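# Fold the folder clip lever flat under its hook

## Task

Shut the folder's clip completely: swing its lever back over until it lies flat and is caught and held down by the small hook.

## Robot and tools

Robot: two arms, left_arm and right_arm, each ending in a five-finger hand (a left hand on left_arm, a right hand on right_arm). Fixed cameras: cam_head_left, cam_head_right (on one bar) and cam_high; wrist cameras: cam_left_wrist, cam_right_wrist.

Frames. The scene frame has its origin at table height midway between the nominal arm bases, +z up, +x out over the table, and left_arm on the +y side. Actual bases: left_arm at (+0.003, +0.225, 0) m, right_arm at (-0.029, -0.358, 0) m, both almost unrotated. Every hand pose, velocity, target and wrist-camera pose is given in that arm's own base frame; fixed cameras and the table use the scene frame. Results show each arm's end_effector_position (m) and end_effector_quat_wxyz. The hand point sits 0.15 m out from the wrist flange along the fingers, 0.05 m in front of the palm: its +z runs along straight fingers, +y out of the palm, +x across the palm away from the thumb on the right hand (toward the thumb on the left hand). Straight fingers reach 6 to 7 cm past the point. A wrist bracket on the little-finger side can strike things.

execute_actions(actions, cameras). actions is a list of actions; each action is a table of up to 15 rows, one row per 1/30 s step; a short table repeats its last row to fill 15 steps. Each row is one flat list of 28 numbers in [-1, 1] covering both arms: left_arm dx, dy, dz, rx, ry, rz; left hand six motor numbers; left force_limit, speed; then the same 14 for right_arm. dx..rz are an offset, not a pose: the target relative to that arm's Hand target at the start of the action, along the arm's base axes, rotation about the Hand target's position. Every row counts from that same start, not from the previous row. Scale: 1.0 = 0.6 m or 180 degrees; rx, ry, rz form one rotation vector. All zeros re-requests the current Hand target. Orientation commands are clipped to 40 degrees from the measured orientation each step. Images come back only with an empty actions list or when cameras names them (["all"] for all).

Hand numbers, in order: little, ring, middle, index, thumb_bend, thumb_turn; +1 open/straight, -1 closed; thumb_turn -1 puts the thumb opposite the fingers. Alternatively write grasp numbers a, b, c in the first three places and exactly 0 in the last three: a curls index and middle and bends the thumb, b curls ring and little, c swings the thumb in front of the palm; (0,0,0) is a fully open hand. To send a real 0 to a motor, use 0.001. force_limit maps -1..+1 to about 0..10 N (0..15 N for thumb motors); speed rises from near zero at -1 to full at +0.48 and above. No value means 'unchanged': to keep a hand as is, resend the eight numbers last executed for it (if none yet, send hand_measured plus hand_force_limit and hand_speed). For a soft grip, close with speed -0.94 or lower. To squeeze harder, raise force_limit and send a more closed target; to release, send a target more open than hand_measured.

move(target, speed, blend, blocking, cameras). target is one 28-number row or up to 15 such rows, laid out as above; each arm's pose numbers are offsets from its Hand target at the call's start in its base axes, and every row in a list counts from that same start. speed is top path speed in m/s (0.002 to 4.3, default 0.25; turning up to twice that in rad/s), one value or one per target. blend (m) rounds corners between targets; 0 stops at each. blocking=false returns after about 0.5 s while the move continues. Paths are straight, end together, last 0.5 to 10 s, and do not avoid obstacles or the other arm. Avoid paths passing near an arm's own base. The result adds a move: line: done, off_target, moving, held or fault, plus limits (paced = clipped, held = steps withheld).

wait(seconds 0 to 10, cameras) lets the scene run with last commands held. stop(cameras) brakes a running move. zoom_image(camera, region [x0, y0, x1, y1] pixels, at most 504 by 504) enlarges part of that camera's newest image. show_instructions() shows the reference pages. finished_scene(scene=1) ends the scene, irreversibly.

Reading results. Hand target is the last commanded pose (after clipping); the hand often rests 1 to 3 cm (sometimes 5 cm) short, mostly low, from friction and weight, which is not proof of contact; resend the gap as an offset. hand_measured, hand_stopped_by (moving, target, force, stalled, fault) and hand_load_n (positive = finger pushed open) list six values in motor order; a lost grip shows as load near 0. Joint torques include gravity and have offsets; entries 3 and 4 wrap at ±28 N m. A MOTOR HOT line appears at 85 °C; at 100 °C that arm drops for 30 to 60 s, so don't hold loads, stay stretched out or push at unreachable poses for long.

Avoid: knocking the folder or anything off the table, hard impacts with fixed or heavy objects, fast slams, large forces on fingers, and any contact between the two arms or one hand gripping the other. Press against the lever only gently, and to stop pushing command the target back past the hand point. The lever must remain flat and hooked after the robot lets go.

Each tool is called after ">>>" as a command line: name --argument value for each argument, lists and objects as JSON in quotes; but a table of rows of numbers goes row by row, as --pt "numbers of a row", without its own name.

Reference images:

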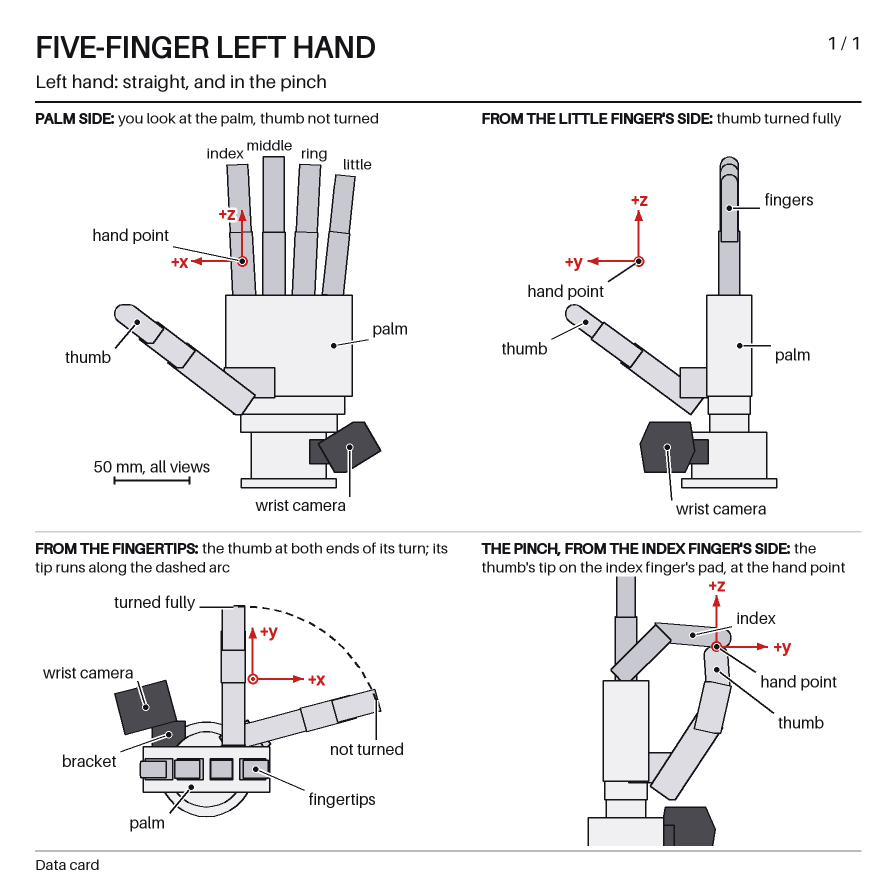

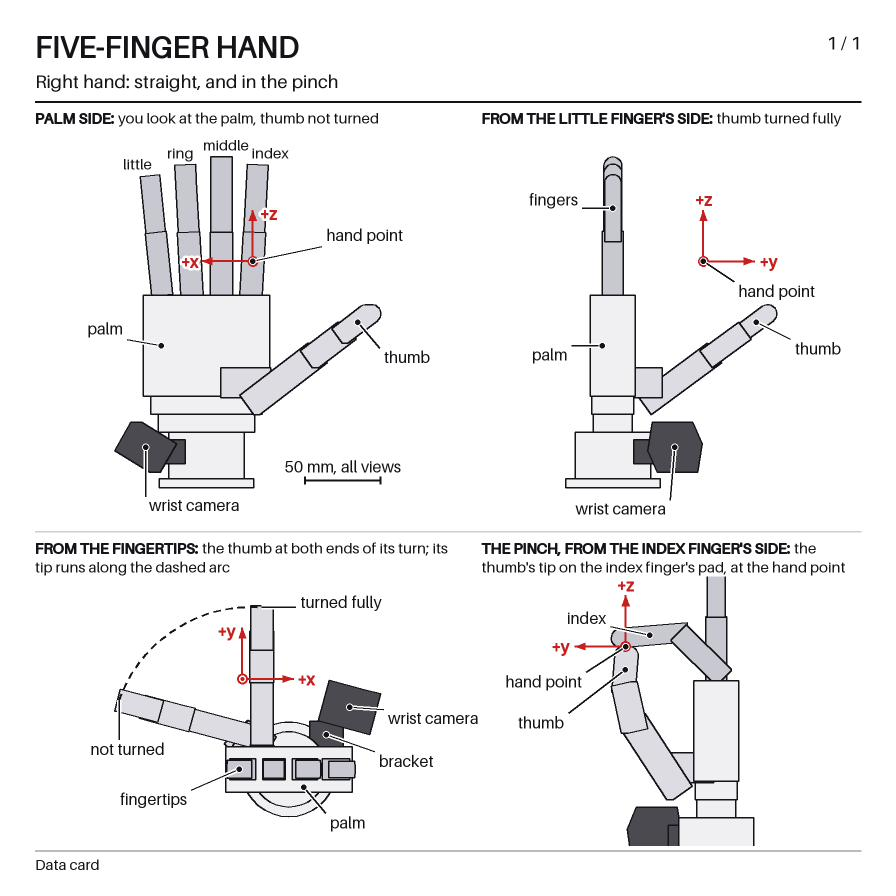

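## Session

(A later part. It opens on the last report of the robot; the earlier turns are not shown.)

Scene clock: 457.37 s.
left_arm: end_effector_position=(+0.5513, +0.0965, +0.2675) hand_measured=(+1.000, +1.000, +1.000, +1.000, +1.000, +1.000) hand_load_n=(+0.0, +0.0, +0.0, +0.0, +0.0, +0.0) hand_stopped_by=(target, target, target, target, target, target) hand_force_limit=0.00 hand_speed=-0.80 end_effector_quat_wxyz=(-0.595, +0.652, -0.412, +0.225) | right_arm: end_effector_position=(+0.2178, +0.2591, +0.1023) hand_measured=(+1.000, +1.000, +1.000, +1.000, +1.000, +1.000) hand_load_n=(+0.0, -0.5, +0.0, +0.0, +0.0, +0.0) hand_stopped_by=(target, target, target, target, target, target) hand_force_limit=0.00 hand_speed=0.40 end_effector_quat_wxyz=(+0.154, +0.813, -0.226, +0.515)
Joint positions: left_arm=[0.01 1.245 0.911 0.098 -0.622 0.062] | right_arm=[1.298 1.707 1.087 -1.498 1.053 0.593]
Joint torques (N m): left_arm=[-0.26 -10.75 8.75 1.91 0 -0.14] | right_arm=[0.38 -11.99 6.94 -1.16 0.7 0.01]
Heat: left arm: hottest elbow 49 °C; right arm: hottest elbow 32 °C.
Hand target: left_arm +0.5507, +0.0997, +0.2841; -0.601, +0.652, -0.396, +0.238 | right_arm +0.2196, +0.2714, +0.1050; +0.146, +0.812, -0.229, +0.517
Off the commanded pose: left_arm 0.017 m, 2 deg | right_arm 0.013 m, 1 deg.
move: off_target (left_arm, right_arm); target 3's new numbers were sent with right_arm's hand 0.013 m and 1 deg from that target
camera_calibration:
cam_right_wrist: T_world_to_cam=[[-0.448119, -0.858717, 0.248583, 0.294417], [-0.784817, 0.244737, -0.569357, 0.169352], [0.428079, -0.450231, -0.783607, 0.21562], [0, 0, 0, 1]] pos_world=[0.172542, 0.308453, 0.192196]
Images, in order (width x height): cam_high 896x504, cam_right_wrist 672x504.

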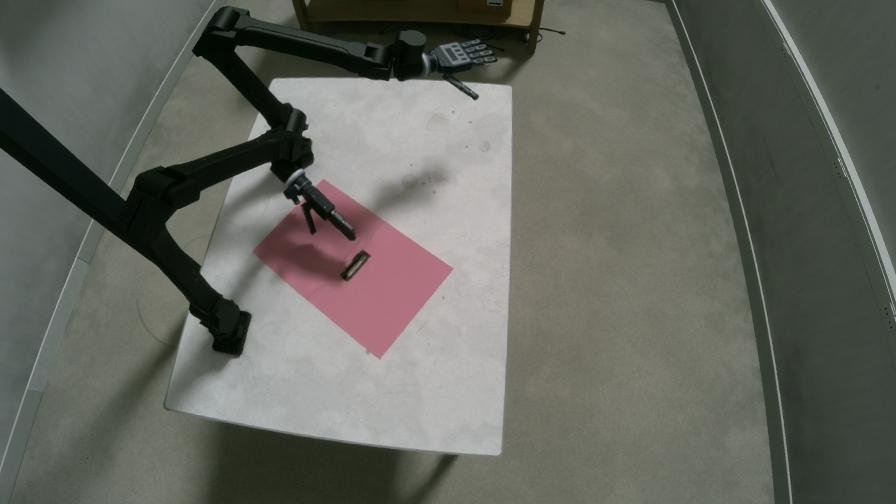

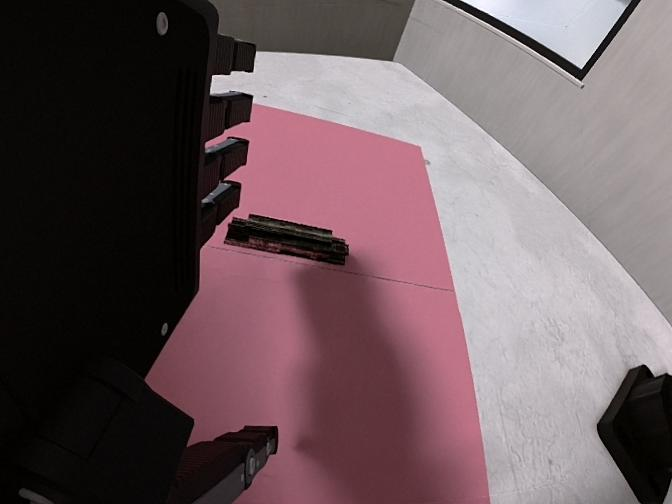

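>>> move --target '[0, 0, 0, 0, 0, 0, 1, 1, 1, 1, 1, 1, 0, -0.8, 0.0353, -0.2062, 0.0133, 0.1742, 0.2842, 0, -0.3, -0.3, -0.3, 1, 1, 1, 0, 0.4]' --speed 0.2 --cameras '["cam_high", "cam_head_left", "cam_head_right", "cam_right_wrist"]'

>>> zoom_image --camera "cam_high" --region '[325, 230, 385, 290]'

>>> zoom_image --camera "cam_head_right" --region '[400, 370, 480, 430]'

Scene clock: 485.53 s.
left_arm: end_effector_position=(+0.5513, +0.0965, +0.2675) hand_measured=(+1.000, +1.000, +1.000, +1.000, +1.000, +1.000) hand_load_n=(+0.0, +0.0, +0.0, +0.0, +0.0, +0.0) hand_stopped_by=(target, target, target, target, target, target) hand_force_limit=0.00 hand_speed=-0.80 end_effector_quat_wxyz=(-0.595, +0.652, -0.412, +0.225) | right_arm: end_effector_position=(+0.2361, +0.1475, +0.1093) hand_measured=(-0.300, -0.300, -0.300, +1.000, +1.000, +1.000) hand_load_n=(+0.0, +0.5, +0.0, +0.0, +0.0, +0.0) hand_stopped_by=(target, target, target, target, target, target) hand_force_limit=0.00 hand_speed=0.40 end_effector_quat_wxyz=(+0.014, +0.961, -0.272, +0.042)
Joint positions: left_arm=[0.01 1.245 0.911 0.098 -0.622 0.062] | right_arm=[0.604 1.282 0.924 -1.18 0.082 -0.417]
Joint torques (N m): left_arm=[-0.62 -11.11 8.95 1.98 -0.07 -0.09] | right_arm=[-0.91 -8 7.34 0.02 -0.07 -0.14]
Heat: left arm: hottest elbow 49 °C; right arm: hottest elbow 34 °C.
Hand target: left_arm +0.5507, +0.0997, +0.2841; -0.601, +0.652, -0.396, +0.238 | right_arm +0.2408, +0.1478, +0.1129; +0.012, +0.962, -0.271, +0.042
Off the commanded pose: left_arm 0.017 m, 2 deg | right_arm 0.006 m, 0 deg.
move: off_target (left_arm)
camera_calibration:
cam_right_wrist: T_world_to_cam=[[-0.306834, -0.949949, 0.0587423, 0.20588], [-0.86357, 0.303818, 0.402419, 0.118612], [-0.400125, 0.0727477, -0.913569, 0.295637], [0, 0, 0, 1]] pos_world=[0.283893, 0.138031, 0.210259]
Images, in order (width x height): cam_head_left 896x504, cam_head_right 896x504, cam_high 896x504, cam_right_wrist 672x504.

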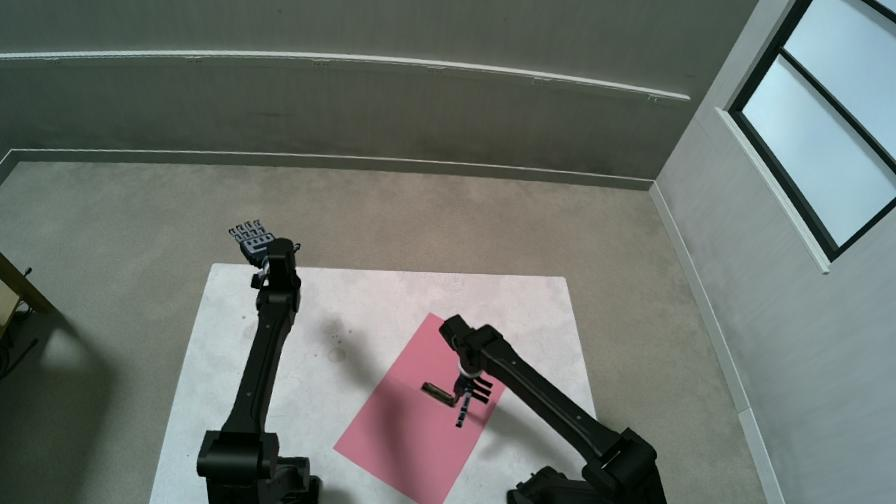

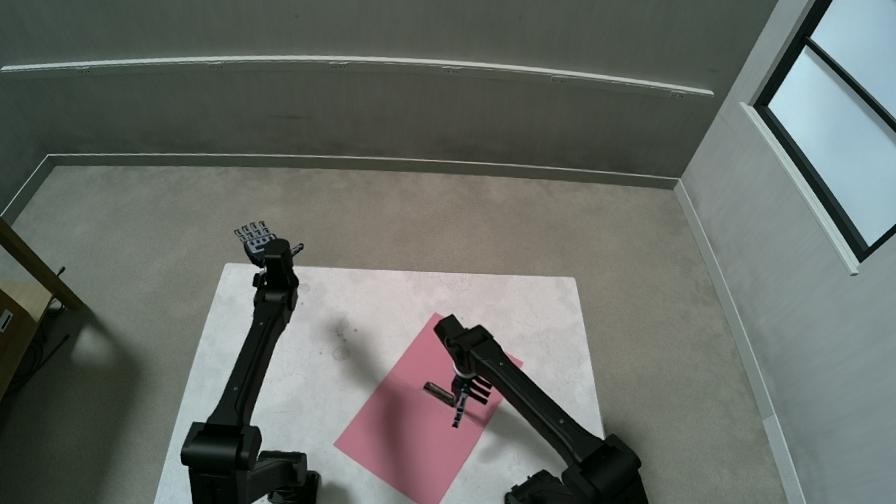

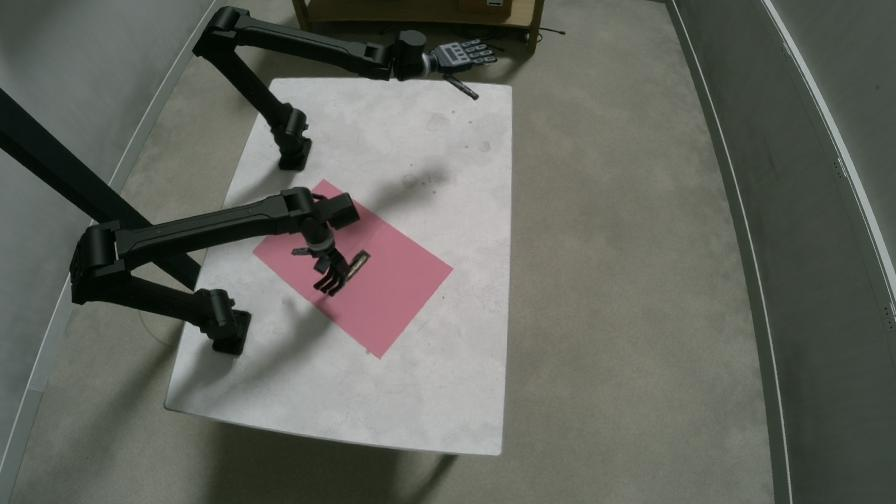

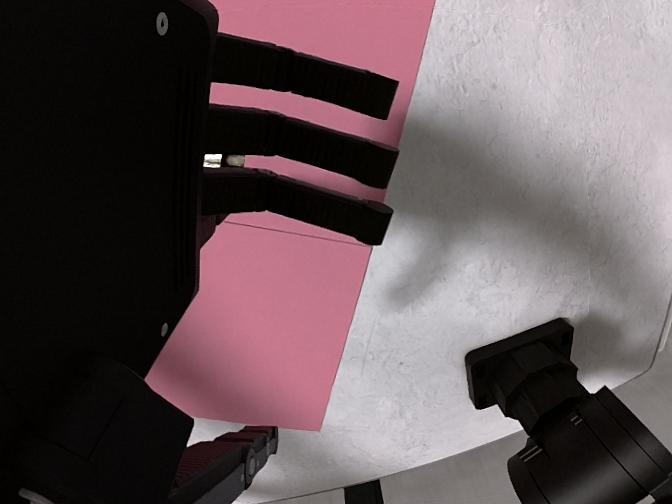

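Scaled by 8.400 from the camera's 896x504 image, which has a finer 1280x720 frame.

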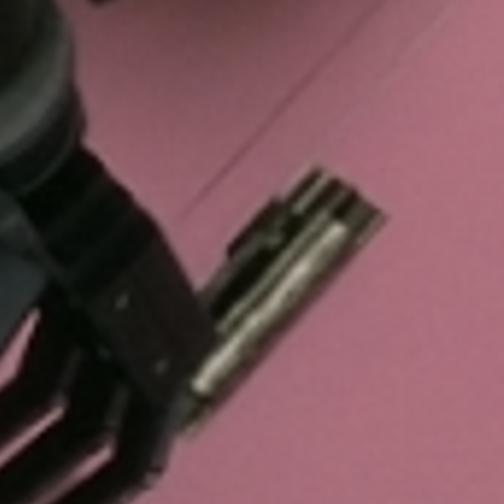

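Scaled by 6.300 from the camera's 896x504 image, which has a finer 1280x720 frame.

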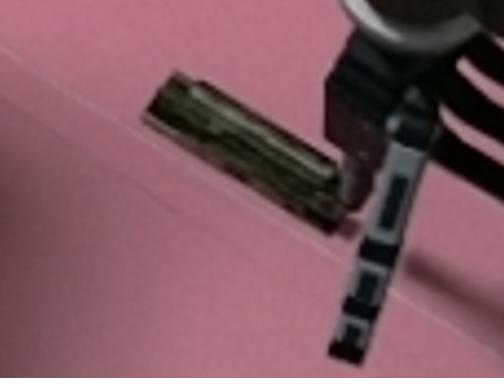

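>>> move --target '[0, 0, 0, 0, 0, 0, 1, 1, 1, 1, 1, 1, 0, -0.8, 0.011, 0.001, -0.045, 0, 0, 0, -0.3, -0.3, -0.3, 1, 1, 1, 0, 0.4]' --speed 0.08 --cameras '["cam_head_left", "cam_head_right"]'

>>> zoom_image --camera "cam_head_right" --region '[410, 375, 480, 425]'

>>> zoom_image --camera "cam_head_left" --region '[410, 375, 480, 425]'

Scene clock: 497.67 s.
left_arm: end_effector_position=(+0.5513, +0.0965, +0.2675) hand_measured=(+1.000, +1.000, +1.000, +1.000, +1.000, +1.000) hand_load_n=(+0.0, +0.0, +0.0, +0.0, +0.0, -0.5) hand_stopped_by=(target, target, target, target, target, target) hand_force_limit=0.00 hand_speed=-0.80 end_effector_quat_wxyz=(-0.595, +0.652, -0.412, +0.225) | right_arm: end_effector_position=(+0.2446, +0.1501, +0.0892) hand_measured=(-0.300, -0.300, -0.300, +1.000, +1.000, +1.000) hand_load_n=(+0.0, +0.0, +0.0, +0.0, +0.0, +0.0) hand_stopped_by=(target, target, target, target, target, target) hand_force_limit=0.00 hand_speed=0.40 end_effector_quat_wxyz=(+0.012, +0.962, -0.271, +0.043)
Joint positions: left_arm=[0.01 1.245 0.911 0.098 -0.622 0.062] | right_arm=[0.597 1.324 0.906 -1.115 0.082 -0.427]
Joint torques (N m): left_arm=[-1.38 -11.69 8.84 2.1 -0.04 -0.09] | right_arm=[-0.73 -8.41 6.04 0.92 -0.04 -0.11]
Heat: left arm: hottest elbow 49 °C; right arm: hottest elbow 35 °C.
Hand target: left_arm +0.5507, +0.0997, +0.2841; -0.601, +0.652, -0.396, +0.238 | right_arm +0.2475, +0.1483, +0.0860; +0.012, +0.961, -0.272, +0.042
Off the commanded pose: left_arm 0.017 m, 2 deg | right_arm 0.005 m, 0 deg.
move: off_target (left_arm)
Images, in order (width x height): cam_head_left 896x504, cam_head_right 896x504.

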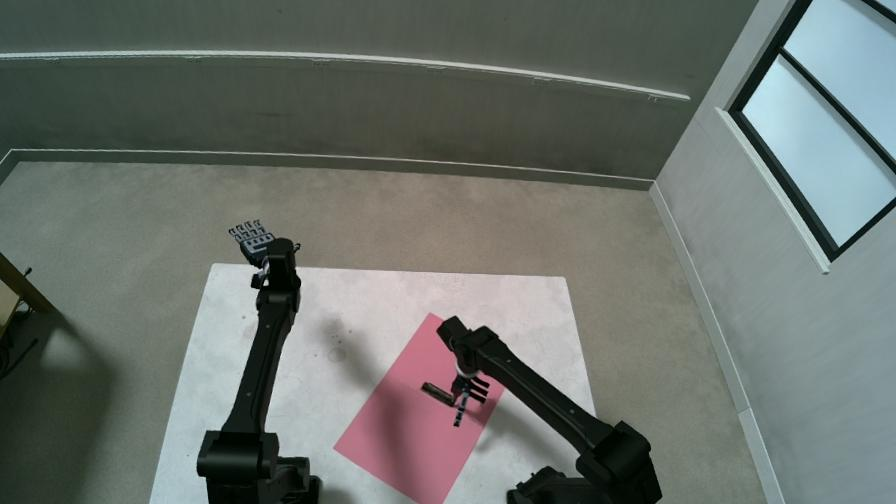

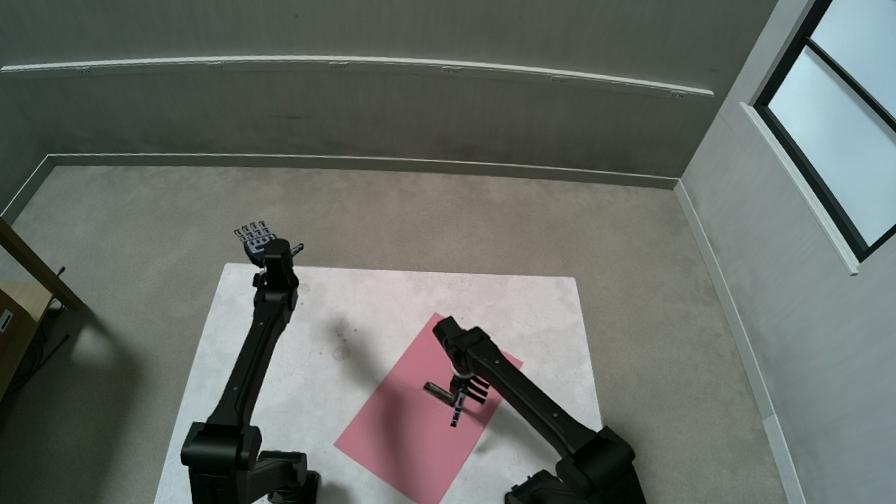

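Scaled by 7.200 from the camera's 896x504 image, which has a finer 1280x720 frame.

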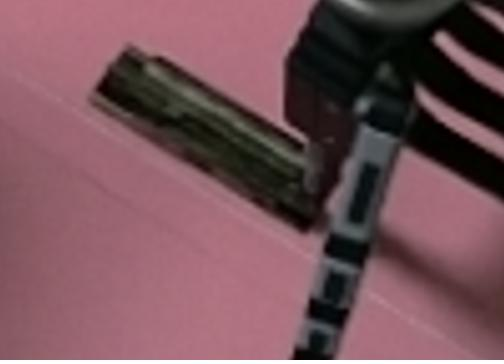

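Scaled by 7.200 from the camera's 896x504 image, which has a finer 1280x720 frame.

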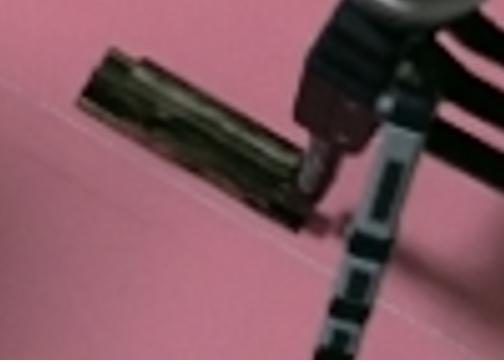

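>>> move --pt "0 0 0 0 0 0 1 1 1 1 1 1 0 -0.8 0.0022 -0.0013 -0.0183 0 0 0 -0.3 -0.3 -0.3 1 1 1 0 0.4" --pt "0 0 0 0 0 0 1 1 1 1 1 1 0 -0.8 -0.005 -0.0033 -0.0767 0 0 0 -0.3 -0.3 -0.3 1 1 1 0 0.4" --speed 0.05 --blend '[0.004, 0]' --cameras '["cam_head_left", "cam_head_right", "cam_high"]'

>>> zoom_image --camera "cam_head_left" --region '[410, 375, 480, 425]'

>>> zoom_image --camera "cam_head_right" --region '[410, 375, 480, 425]'

Scene clock: 509.50 s.
left_arm: end_effector_position=(+0.5513, +0.0965, +0.2675) hand_measured=(+1.000, +1.000, +1.000, +1.000, +1.000, +1.000) hand_load_n=(+0.0, +0.0, +0.0, +0.0, +0.0, +0.0) hand_stopped_by=(target, target, target, target, target, target) hand_force_limit=0.00 hand_speed=-0.80 end_effector_quat_wxyz=(-0.595, +0.652, -0.412, +0.225) | right_arm: end_effector_position=(+0.2528, +0.1549, +0.0730) hand_measured=(-0.300, -0.300, -0.300, +1.000, +1.000, +1.000) hand_load_n=(+0.0, +0.0, +0.0, -6.5, +0.0, +0.0) hand_stopped_by=(target, target, target, target, target, target) hand_force_limit=0.00 hand_speed=0.40 end_effector_quat_wxyz=(-0.014, +0.961, -0.268, +0.063)
Joint positions: left_arm=[0.01 1.245 0.911 0.098 -0.622 0.062] | right_arm=[0.594 1.317 0.863 -1.013 0.078 -0.437]
Joint torques (N m): left_arm=[-0.26 -10.99 8.84 1.94 -0.08 -0.13] | right_arm=[-1.03 -4.37 3 1.81 0.09 0.02]
Heat: left arm: hottest elbow 49 °C; right arm: hottest elbow 34 °C.
Hand target: left_arm +0.5507, +0.0997, +0.2841; -0.601, +0.652, -0.396, +0.238 | right_arm +0.2445, +0.1464, +0.0400; +0.012, +0.961, -0.271, +0.042
Off the commanded pose: left_arm 0.017 m, 2 deg | right_arm 0.035 m, 4 deg.
move: off_target (left_arm, right_arm)
Images, in order (width x height): cam_head_left 896x504, cam_head_right 896x504, cam_high 896x504.

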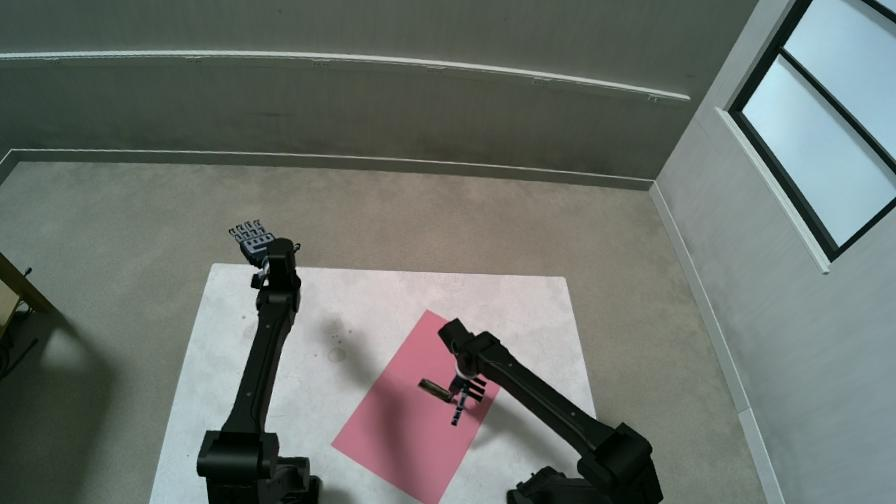

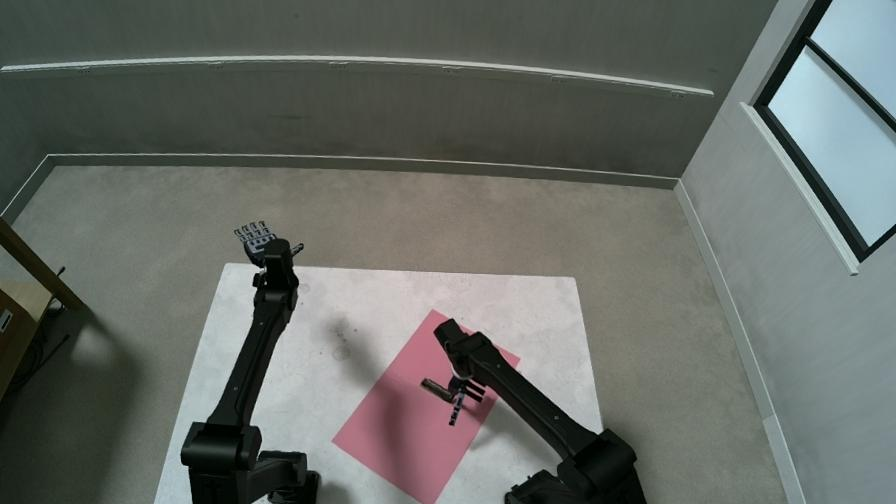

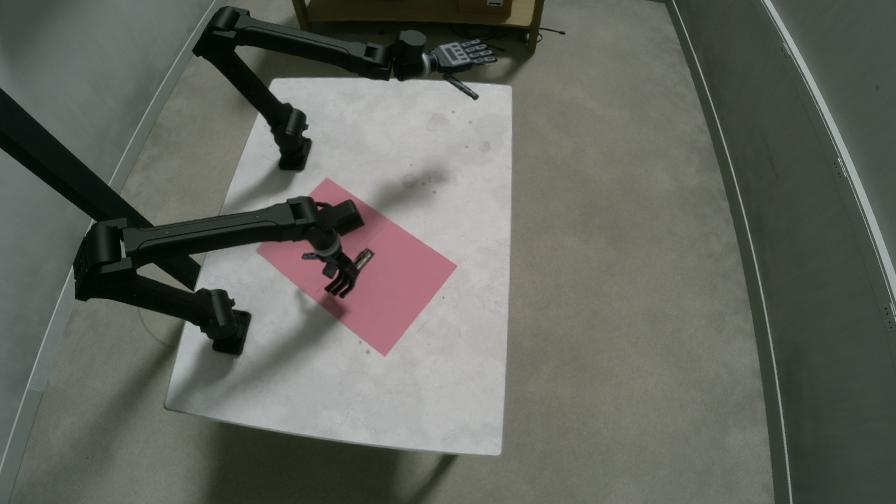

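Scaled by 7.200 from the camera's 896x504 image, which has a finer 1280x720 frame.

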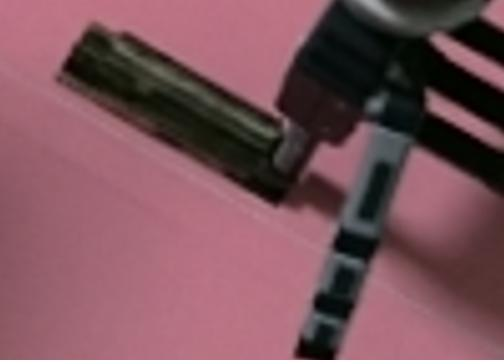

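Scaled by 7.200 from the camera's 896x504 image, which has a finer 1280x720 frame.

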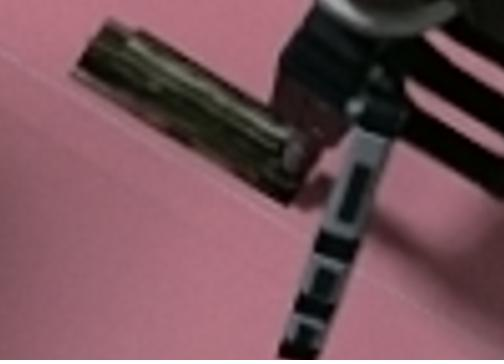

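>>> move --target '[0, 0, 0, 0, 0, 0, 1, 1, 1, 1, 1, 1, 0, -0.8, -0.01, -0.0083, -0.0367, 0, 0, 0, -0.3, -0.3, -0.3, 1, 1, 1, 0, 0.4]' --speed 0.05 --cameras '["cam_head_left", "cam_head_right", "cam_high"]'

>>> zoom_image --camera "cam_head_left" --region '[410, 375, 480, 425]'

>>> zoom_image --camera "cam_head_right" --region '[410, 375, 480, 425]'

Scene clock: 524.47 s.
left_arm: end_effector_position=(+0.5513, +0.0965, +0.2675) hand_measured=(+1.000, +1.000, +1.000, +1.000, +1.000, +1.000) hand_load_n=(+0.0, +0.0, +0.0, +0.0, +0.0, +0.0) hand_stopped_by=(target, target, target, target, target, target) hand_force_limit=0.00 hand_speed=-0.80 end_effector_quat_wxyz=(-0.595, +0.652, -0.412, +0.225) | right_arm: end_effector_position=(+0.2505, +0.1533, +0.0686) hand_measured=(-0.300, -0.300, -0.300, +1.000, +1.000, +1.000) hand_load_n=(+0.0, +0.0, +0.0, -10.5, +0.0, +0.0) hand_stopped_by=(target, target, target, target, target, target) hand_force_limit=0.00 hand_speed=0.40 end_effector_quat_wxyz=(-0.027, +0.961, -0.266, +0.073)
Joint positions: left_arm=[0.01 1.245 0.911 0.098 -0.622 0.062] | right_arm=[0.594 1.288 0.827 -0.972 0.076 -0.443]
Joint torques (N m): left_arm=[0.32 -10.93 8.9 2.03 -0.06 -0.17] | right_arm=[-0.26 -1.14 2.03 3.03 0.11 0.03]
Heat: left arm: hottest elbow 49 °C; right arm: hottest elbow 33 °C.
Hand target: left_arm +0.5507, +0.0997, +0.2841; -0.601, +0.652, -0.396, +0.238 | right_arm +0.2383, +0.1414, +0.0179; +0.012, +0.961, -0.271, +0.042
Off the commanded pose: left_arm 0.017 m, 2 deg | right_arm 0.053 m, 6 deg.
move: off_target (left_arm, right_arm)
Images, in order (width x height): cam_head_left 896x504, cam_head_right 896x504, cam_high 896x504.

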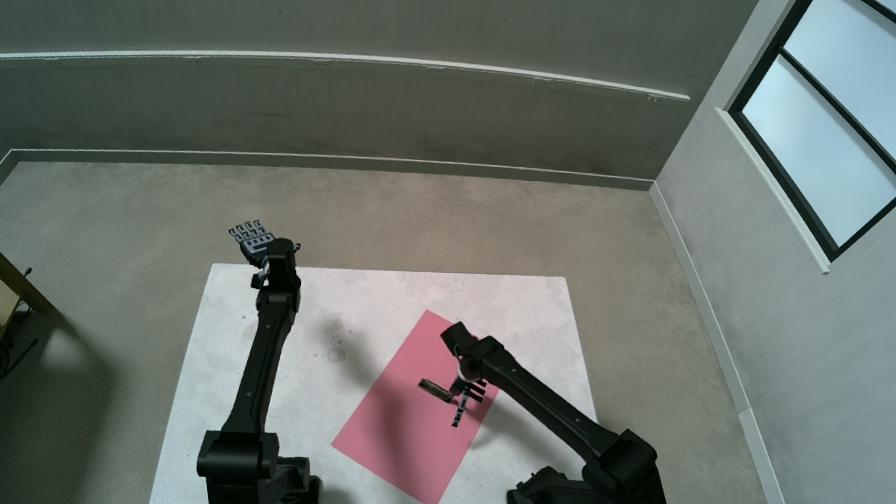

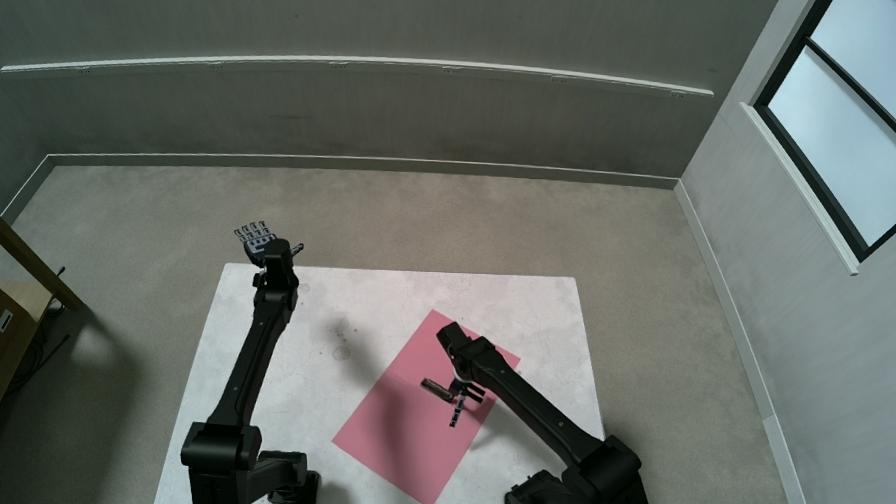

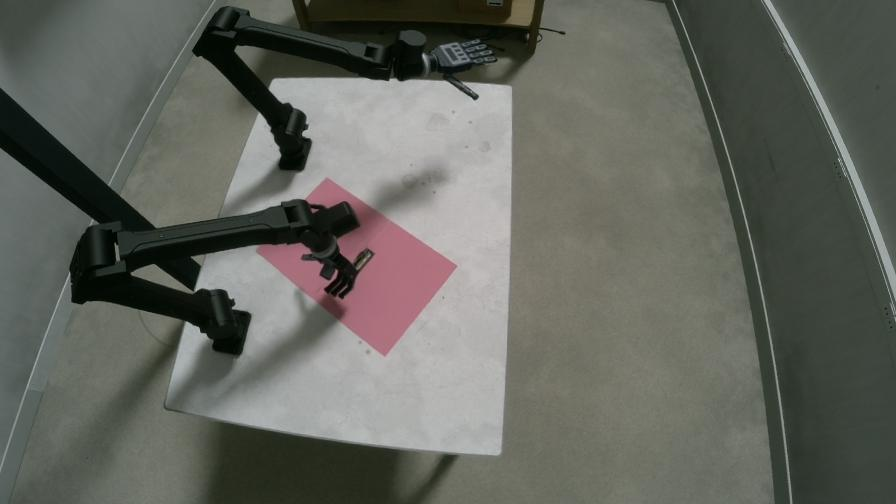

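Scaled by 7.200 from the camera's 896x504 image, which has a finer 1280x720 frame.

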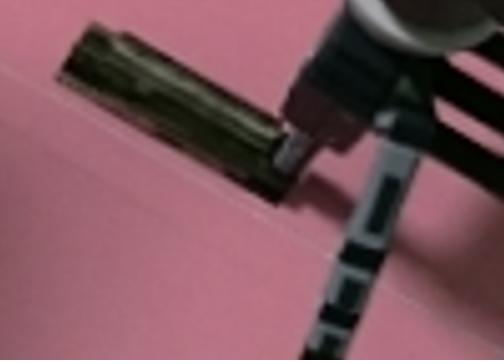

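Scaled by 7.200 from the camera's 896x504 image, which has a finer 1280x720 frame.

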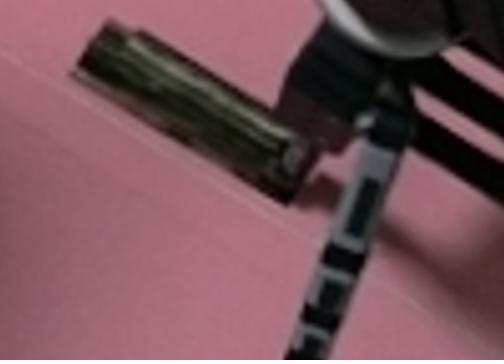

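>>> move --pt "-0.15 -0.15 -0.03 -0.013 -0.019 -0.085 1 1 1 1 1 1 0 -0.8 0 0 0.17 0 0 0 -0.3 -0.3 -0.3 1 1 1 0 0.4" --pt "-0.42 -0.58 -0.15 -0.035 -0.051 -0.227 1 1 1 1 1 1 0 -0.8 0.153 -0.319 0.337 0 0 0 -0.3 -0.3 -0.3 1 1 1 0 0.4" --pt "-0.526 -0.7245 -0.3317 -0.044 -0.064 -0.284 1 1 1 1 1 1 0 -0.8 0.153 -0.319 0.337 0 0 0 -0.3 -0.3 -0.3 1 1 1 0 0.4" --speed '[0.15, 0.3, 0.25]' --blend '[0.03, 0.03, 0]' --cameras '["all"]'

Scene clock: 560.63 s.
left_arm: end_effector_position=(+0.2376, -0.3303, +0.0839) hand_measured=(+1.000, +1.000, +1.000, +1.000, +1.000, +1.000) hand_load_n=(+0.0, +0.0, +0.0, +0.0, +0.0, -0.5) hand_stopped_by=(target, target, target, target, target, target) hand_force_limit=0.00 hand_speed=-0.80 end_effector_quat_wxyz=(+0.431, -0.435, +0.561, -0.557) | right_arm: end_effector_position=(+0.3180, -0.0472, +0.2083) hand_measured=(-0.300, -0.300, -0.300, +1.000, +1.000, +1.000) hand_load_n=(+0.0, +0.0, +0.0, +0.0, +0.0, +0.0) hand_stopped_by=(target, target, target, target, target, target) hand_force_limit=0.00 hand_speed=0.40 end_effector_quat_wxyz=(+0.017, +0.962, -0.271, +0.030)
Joint positions: left_arm=[-1.343 1.524 0.251 1.256 -1.09 -0.016] | right_arm=[-0.006 1.29 1.195 -1.426 0.048 -1.028]
Joint torques (N m): left_arm=[-1.61 -6.01 3.58 2.26 -0.09 0.09] | right_arm=[-0.79 -8.29 9.59 0.12 -0.04 -0.12]
Heat: left arm: hottest elbow 49 °C; right arm: hottest elbow 31 °C.
Hand target: left_arm +0.2351, -0.3350, +0.0850; +0.431, -0.430, +0.561, -0.561 | right_arm +0.3302, -0.0500, +0.2201; +0.012, +0.961, -0.271, +0.042
Off the commanded pose: left_arm 0.005 m, 1 deg | right_arm 0.017 m, 1 deg.
move: off_target (right_arm)
camera_calibration:
cam_left_wrist: T_world_to_cam=[[-0.0599661, -0.2727, 0.960228, -0.154299], [-0.713324, -0.661206, -0.232326, -0.0309519], [0.698264, -0.698886, -0.154874, -0.269606], [0, 0, 0, 1]] pos_world=[0.156925, -0.250967, 0.0992161]
cam_right_wrist: T_world_to_cam=[[-0.304629, -0.950211, 0.0655813, 0.0381213], [-0.853699, 0.302924, 0.423597, 0.201015], [-0.422373, 0.0730531, -0.903474, 0.438023], [0, 0, 0, 1]] pos_world=[0.368228, -0.0566677, 0.308093]

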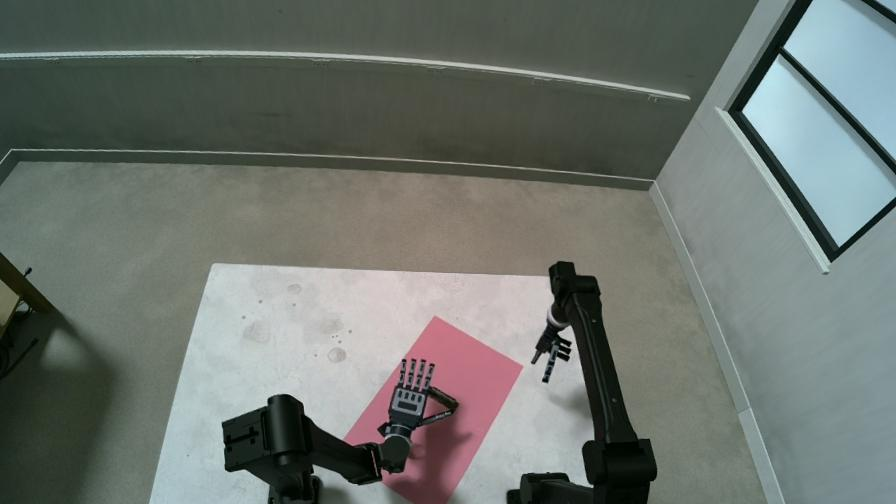

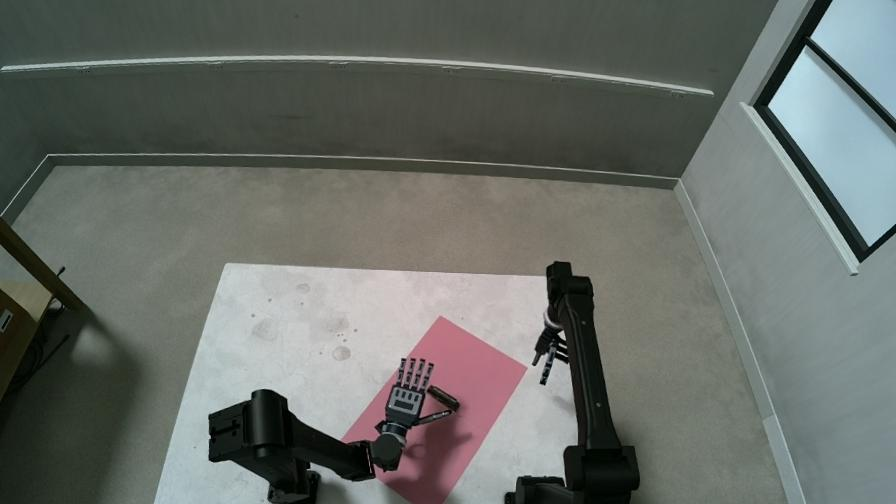

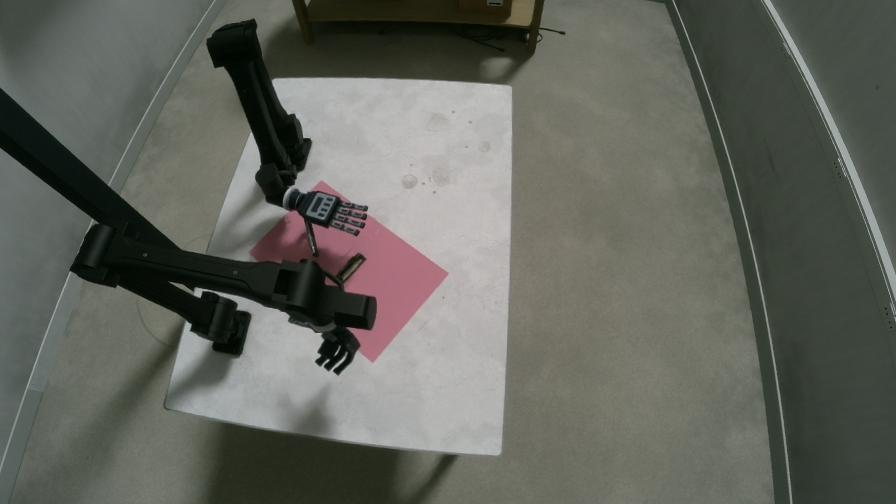

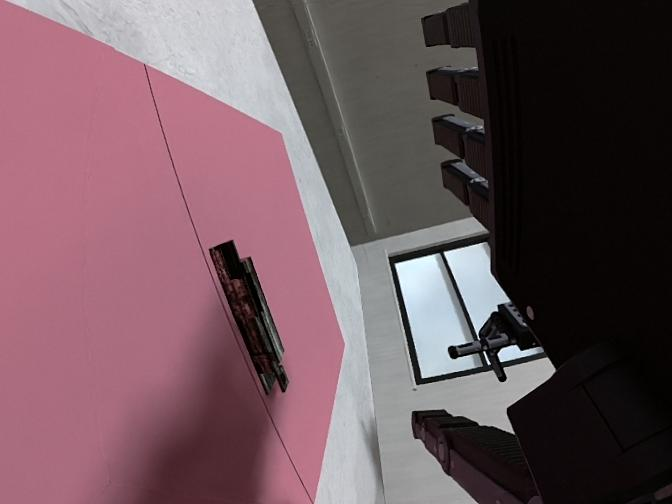

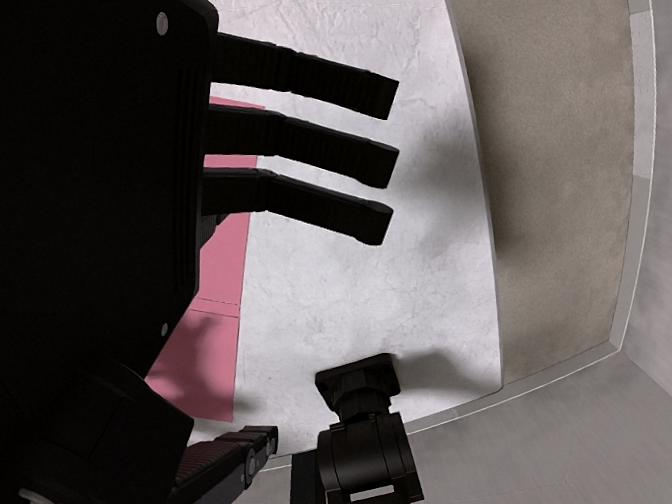

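>>> zoom_image --camera "cam_left_wrist" --region '[190, 230, 310, 405]'

>>> zoom_image --camera "cam_left_wrist" --region '[220, 320, 310, 405]'

>>> zoom_image --camera "cam_high" --region '[320, 240, 380, 290]'

Scaled by 2.880 from the camera's 672x504 image, which has a finer 960x720 frame.

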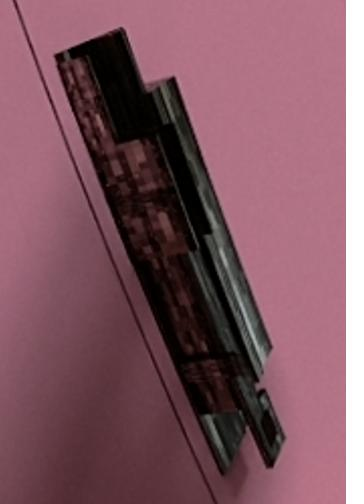

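Scaled by 5.600 from the camera's 672x504 image, which has a finer 960x720 frame.

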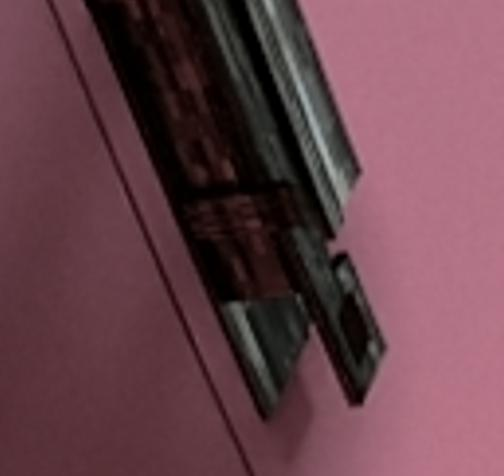

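Scaled by 8.400 from the camera's 896x504 image, which has a finer 1280x720 frame.

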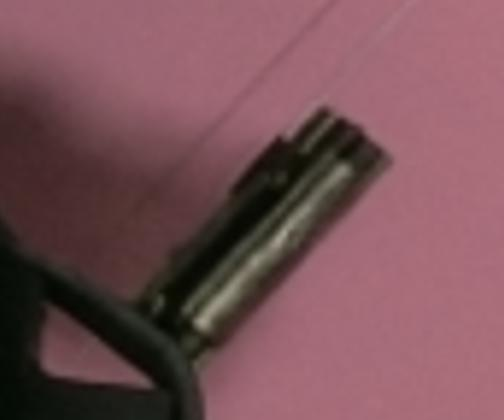

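>>> zoom_image --camera "cam_left_wrist" --region '[248, 340, 292, 396]'

Scaled by 9.000 from the camera's 672x504 image, which has a finer 960x720 frame.

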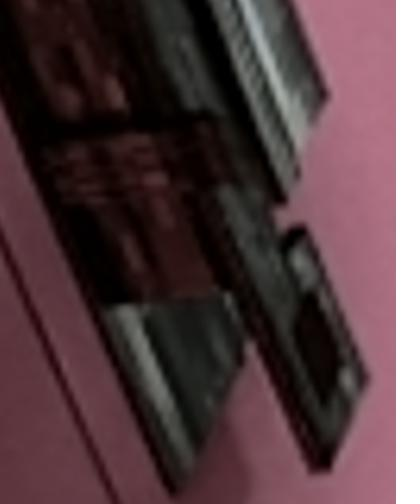

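>>> finished_scene

The scene is finished: the task was done.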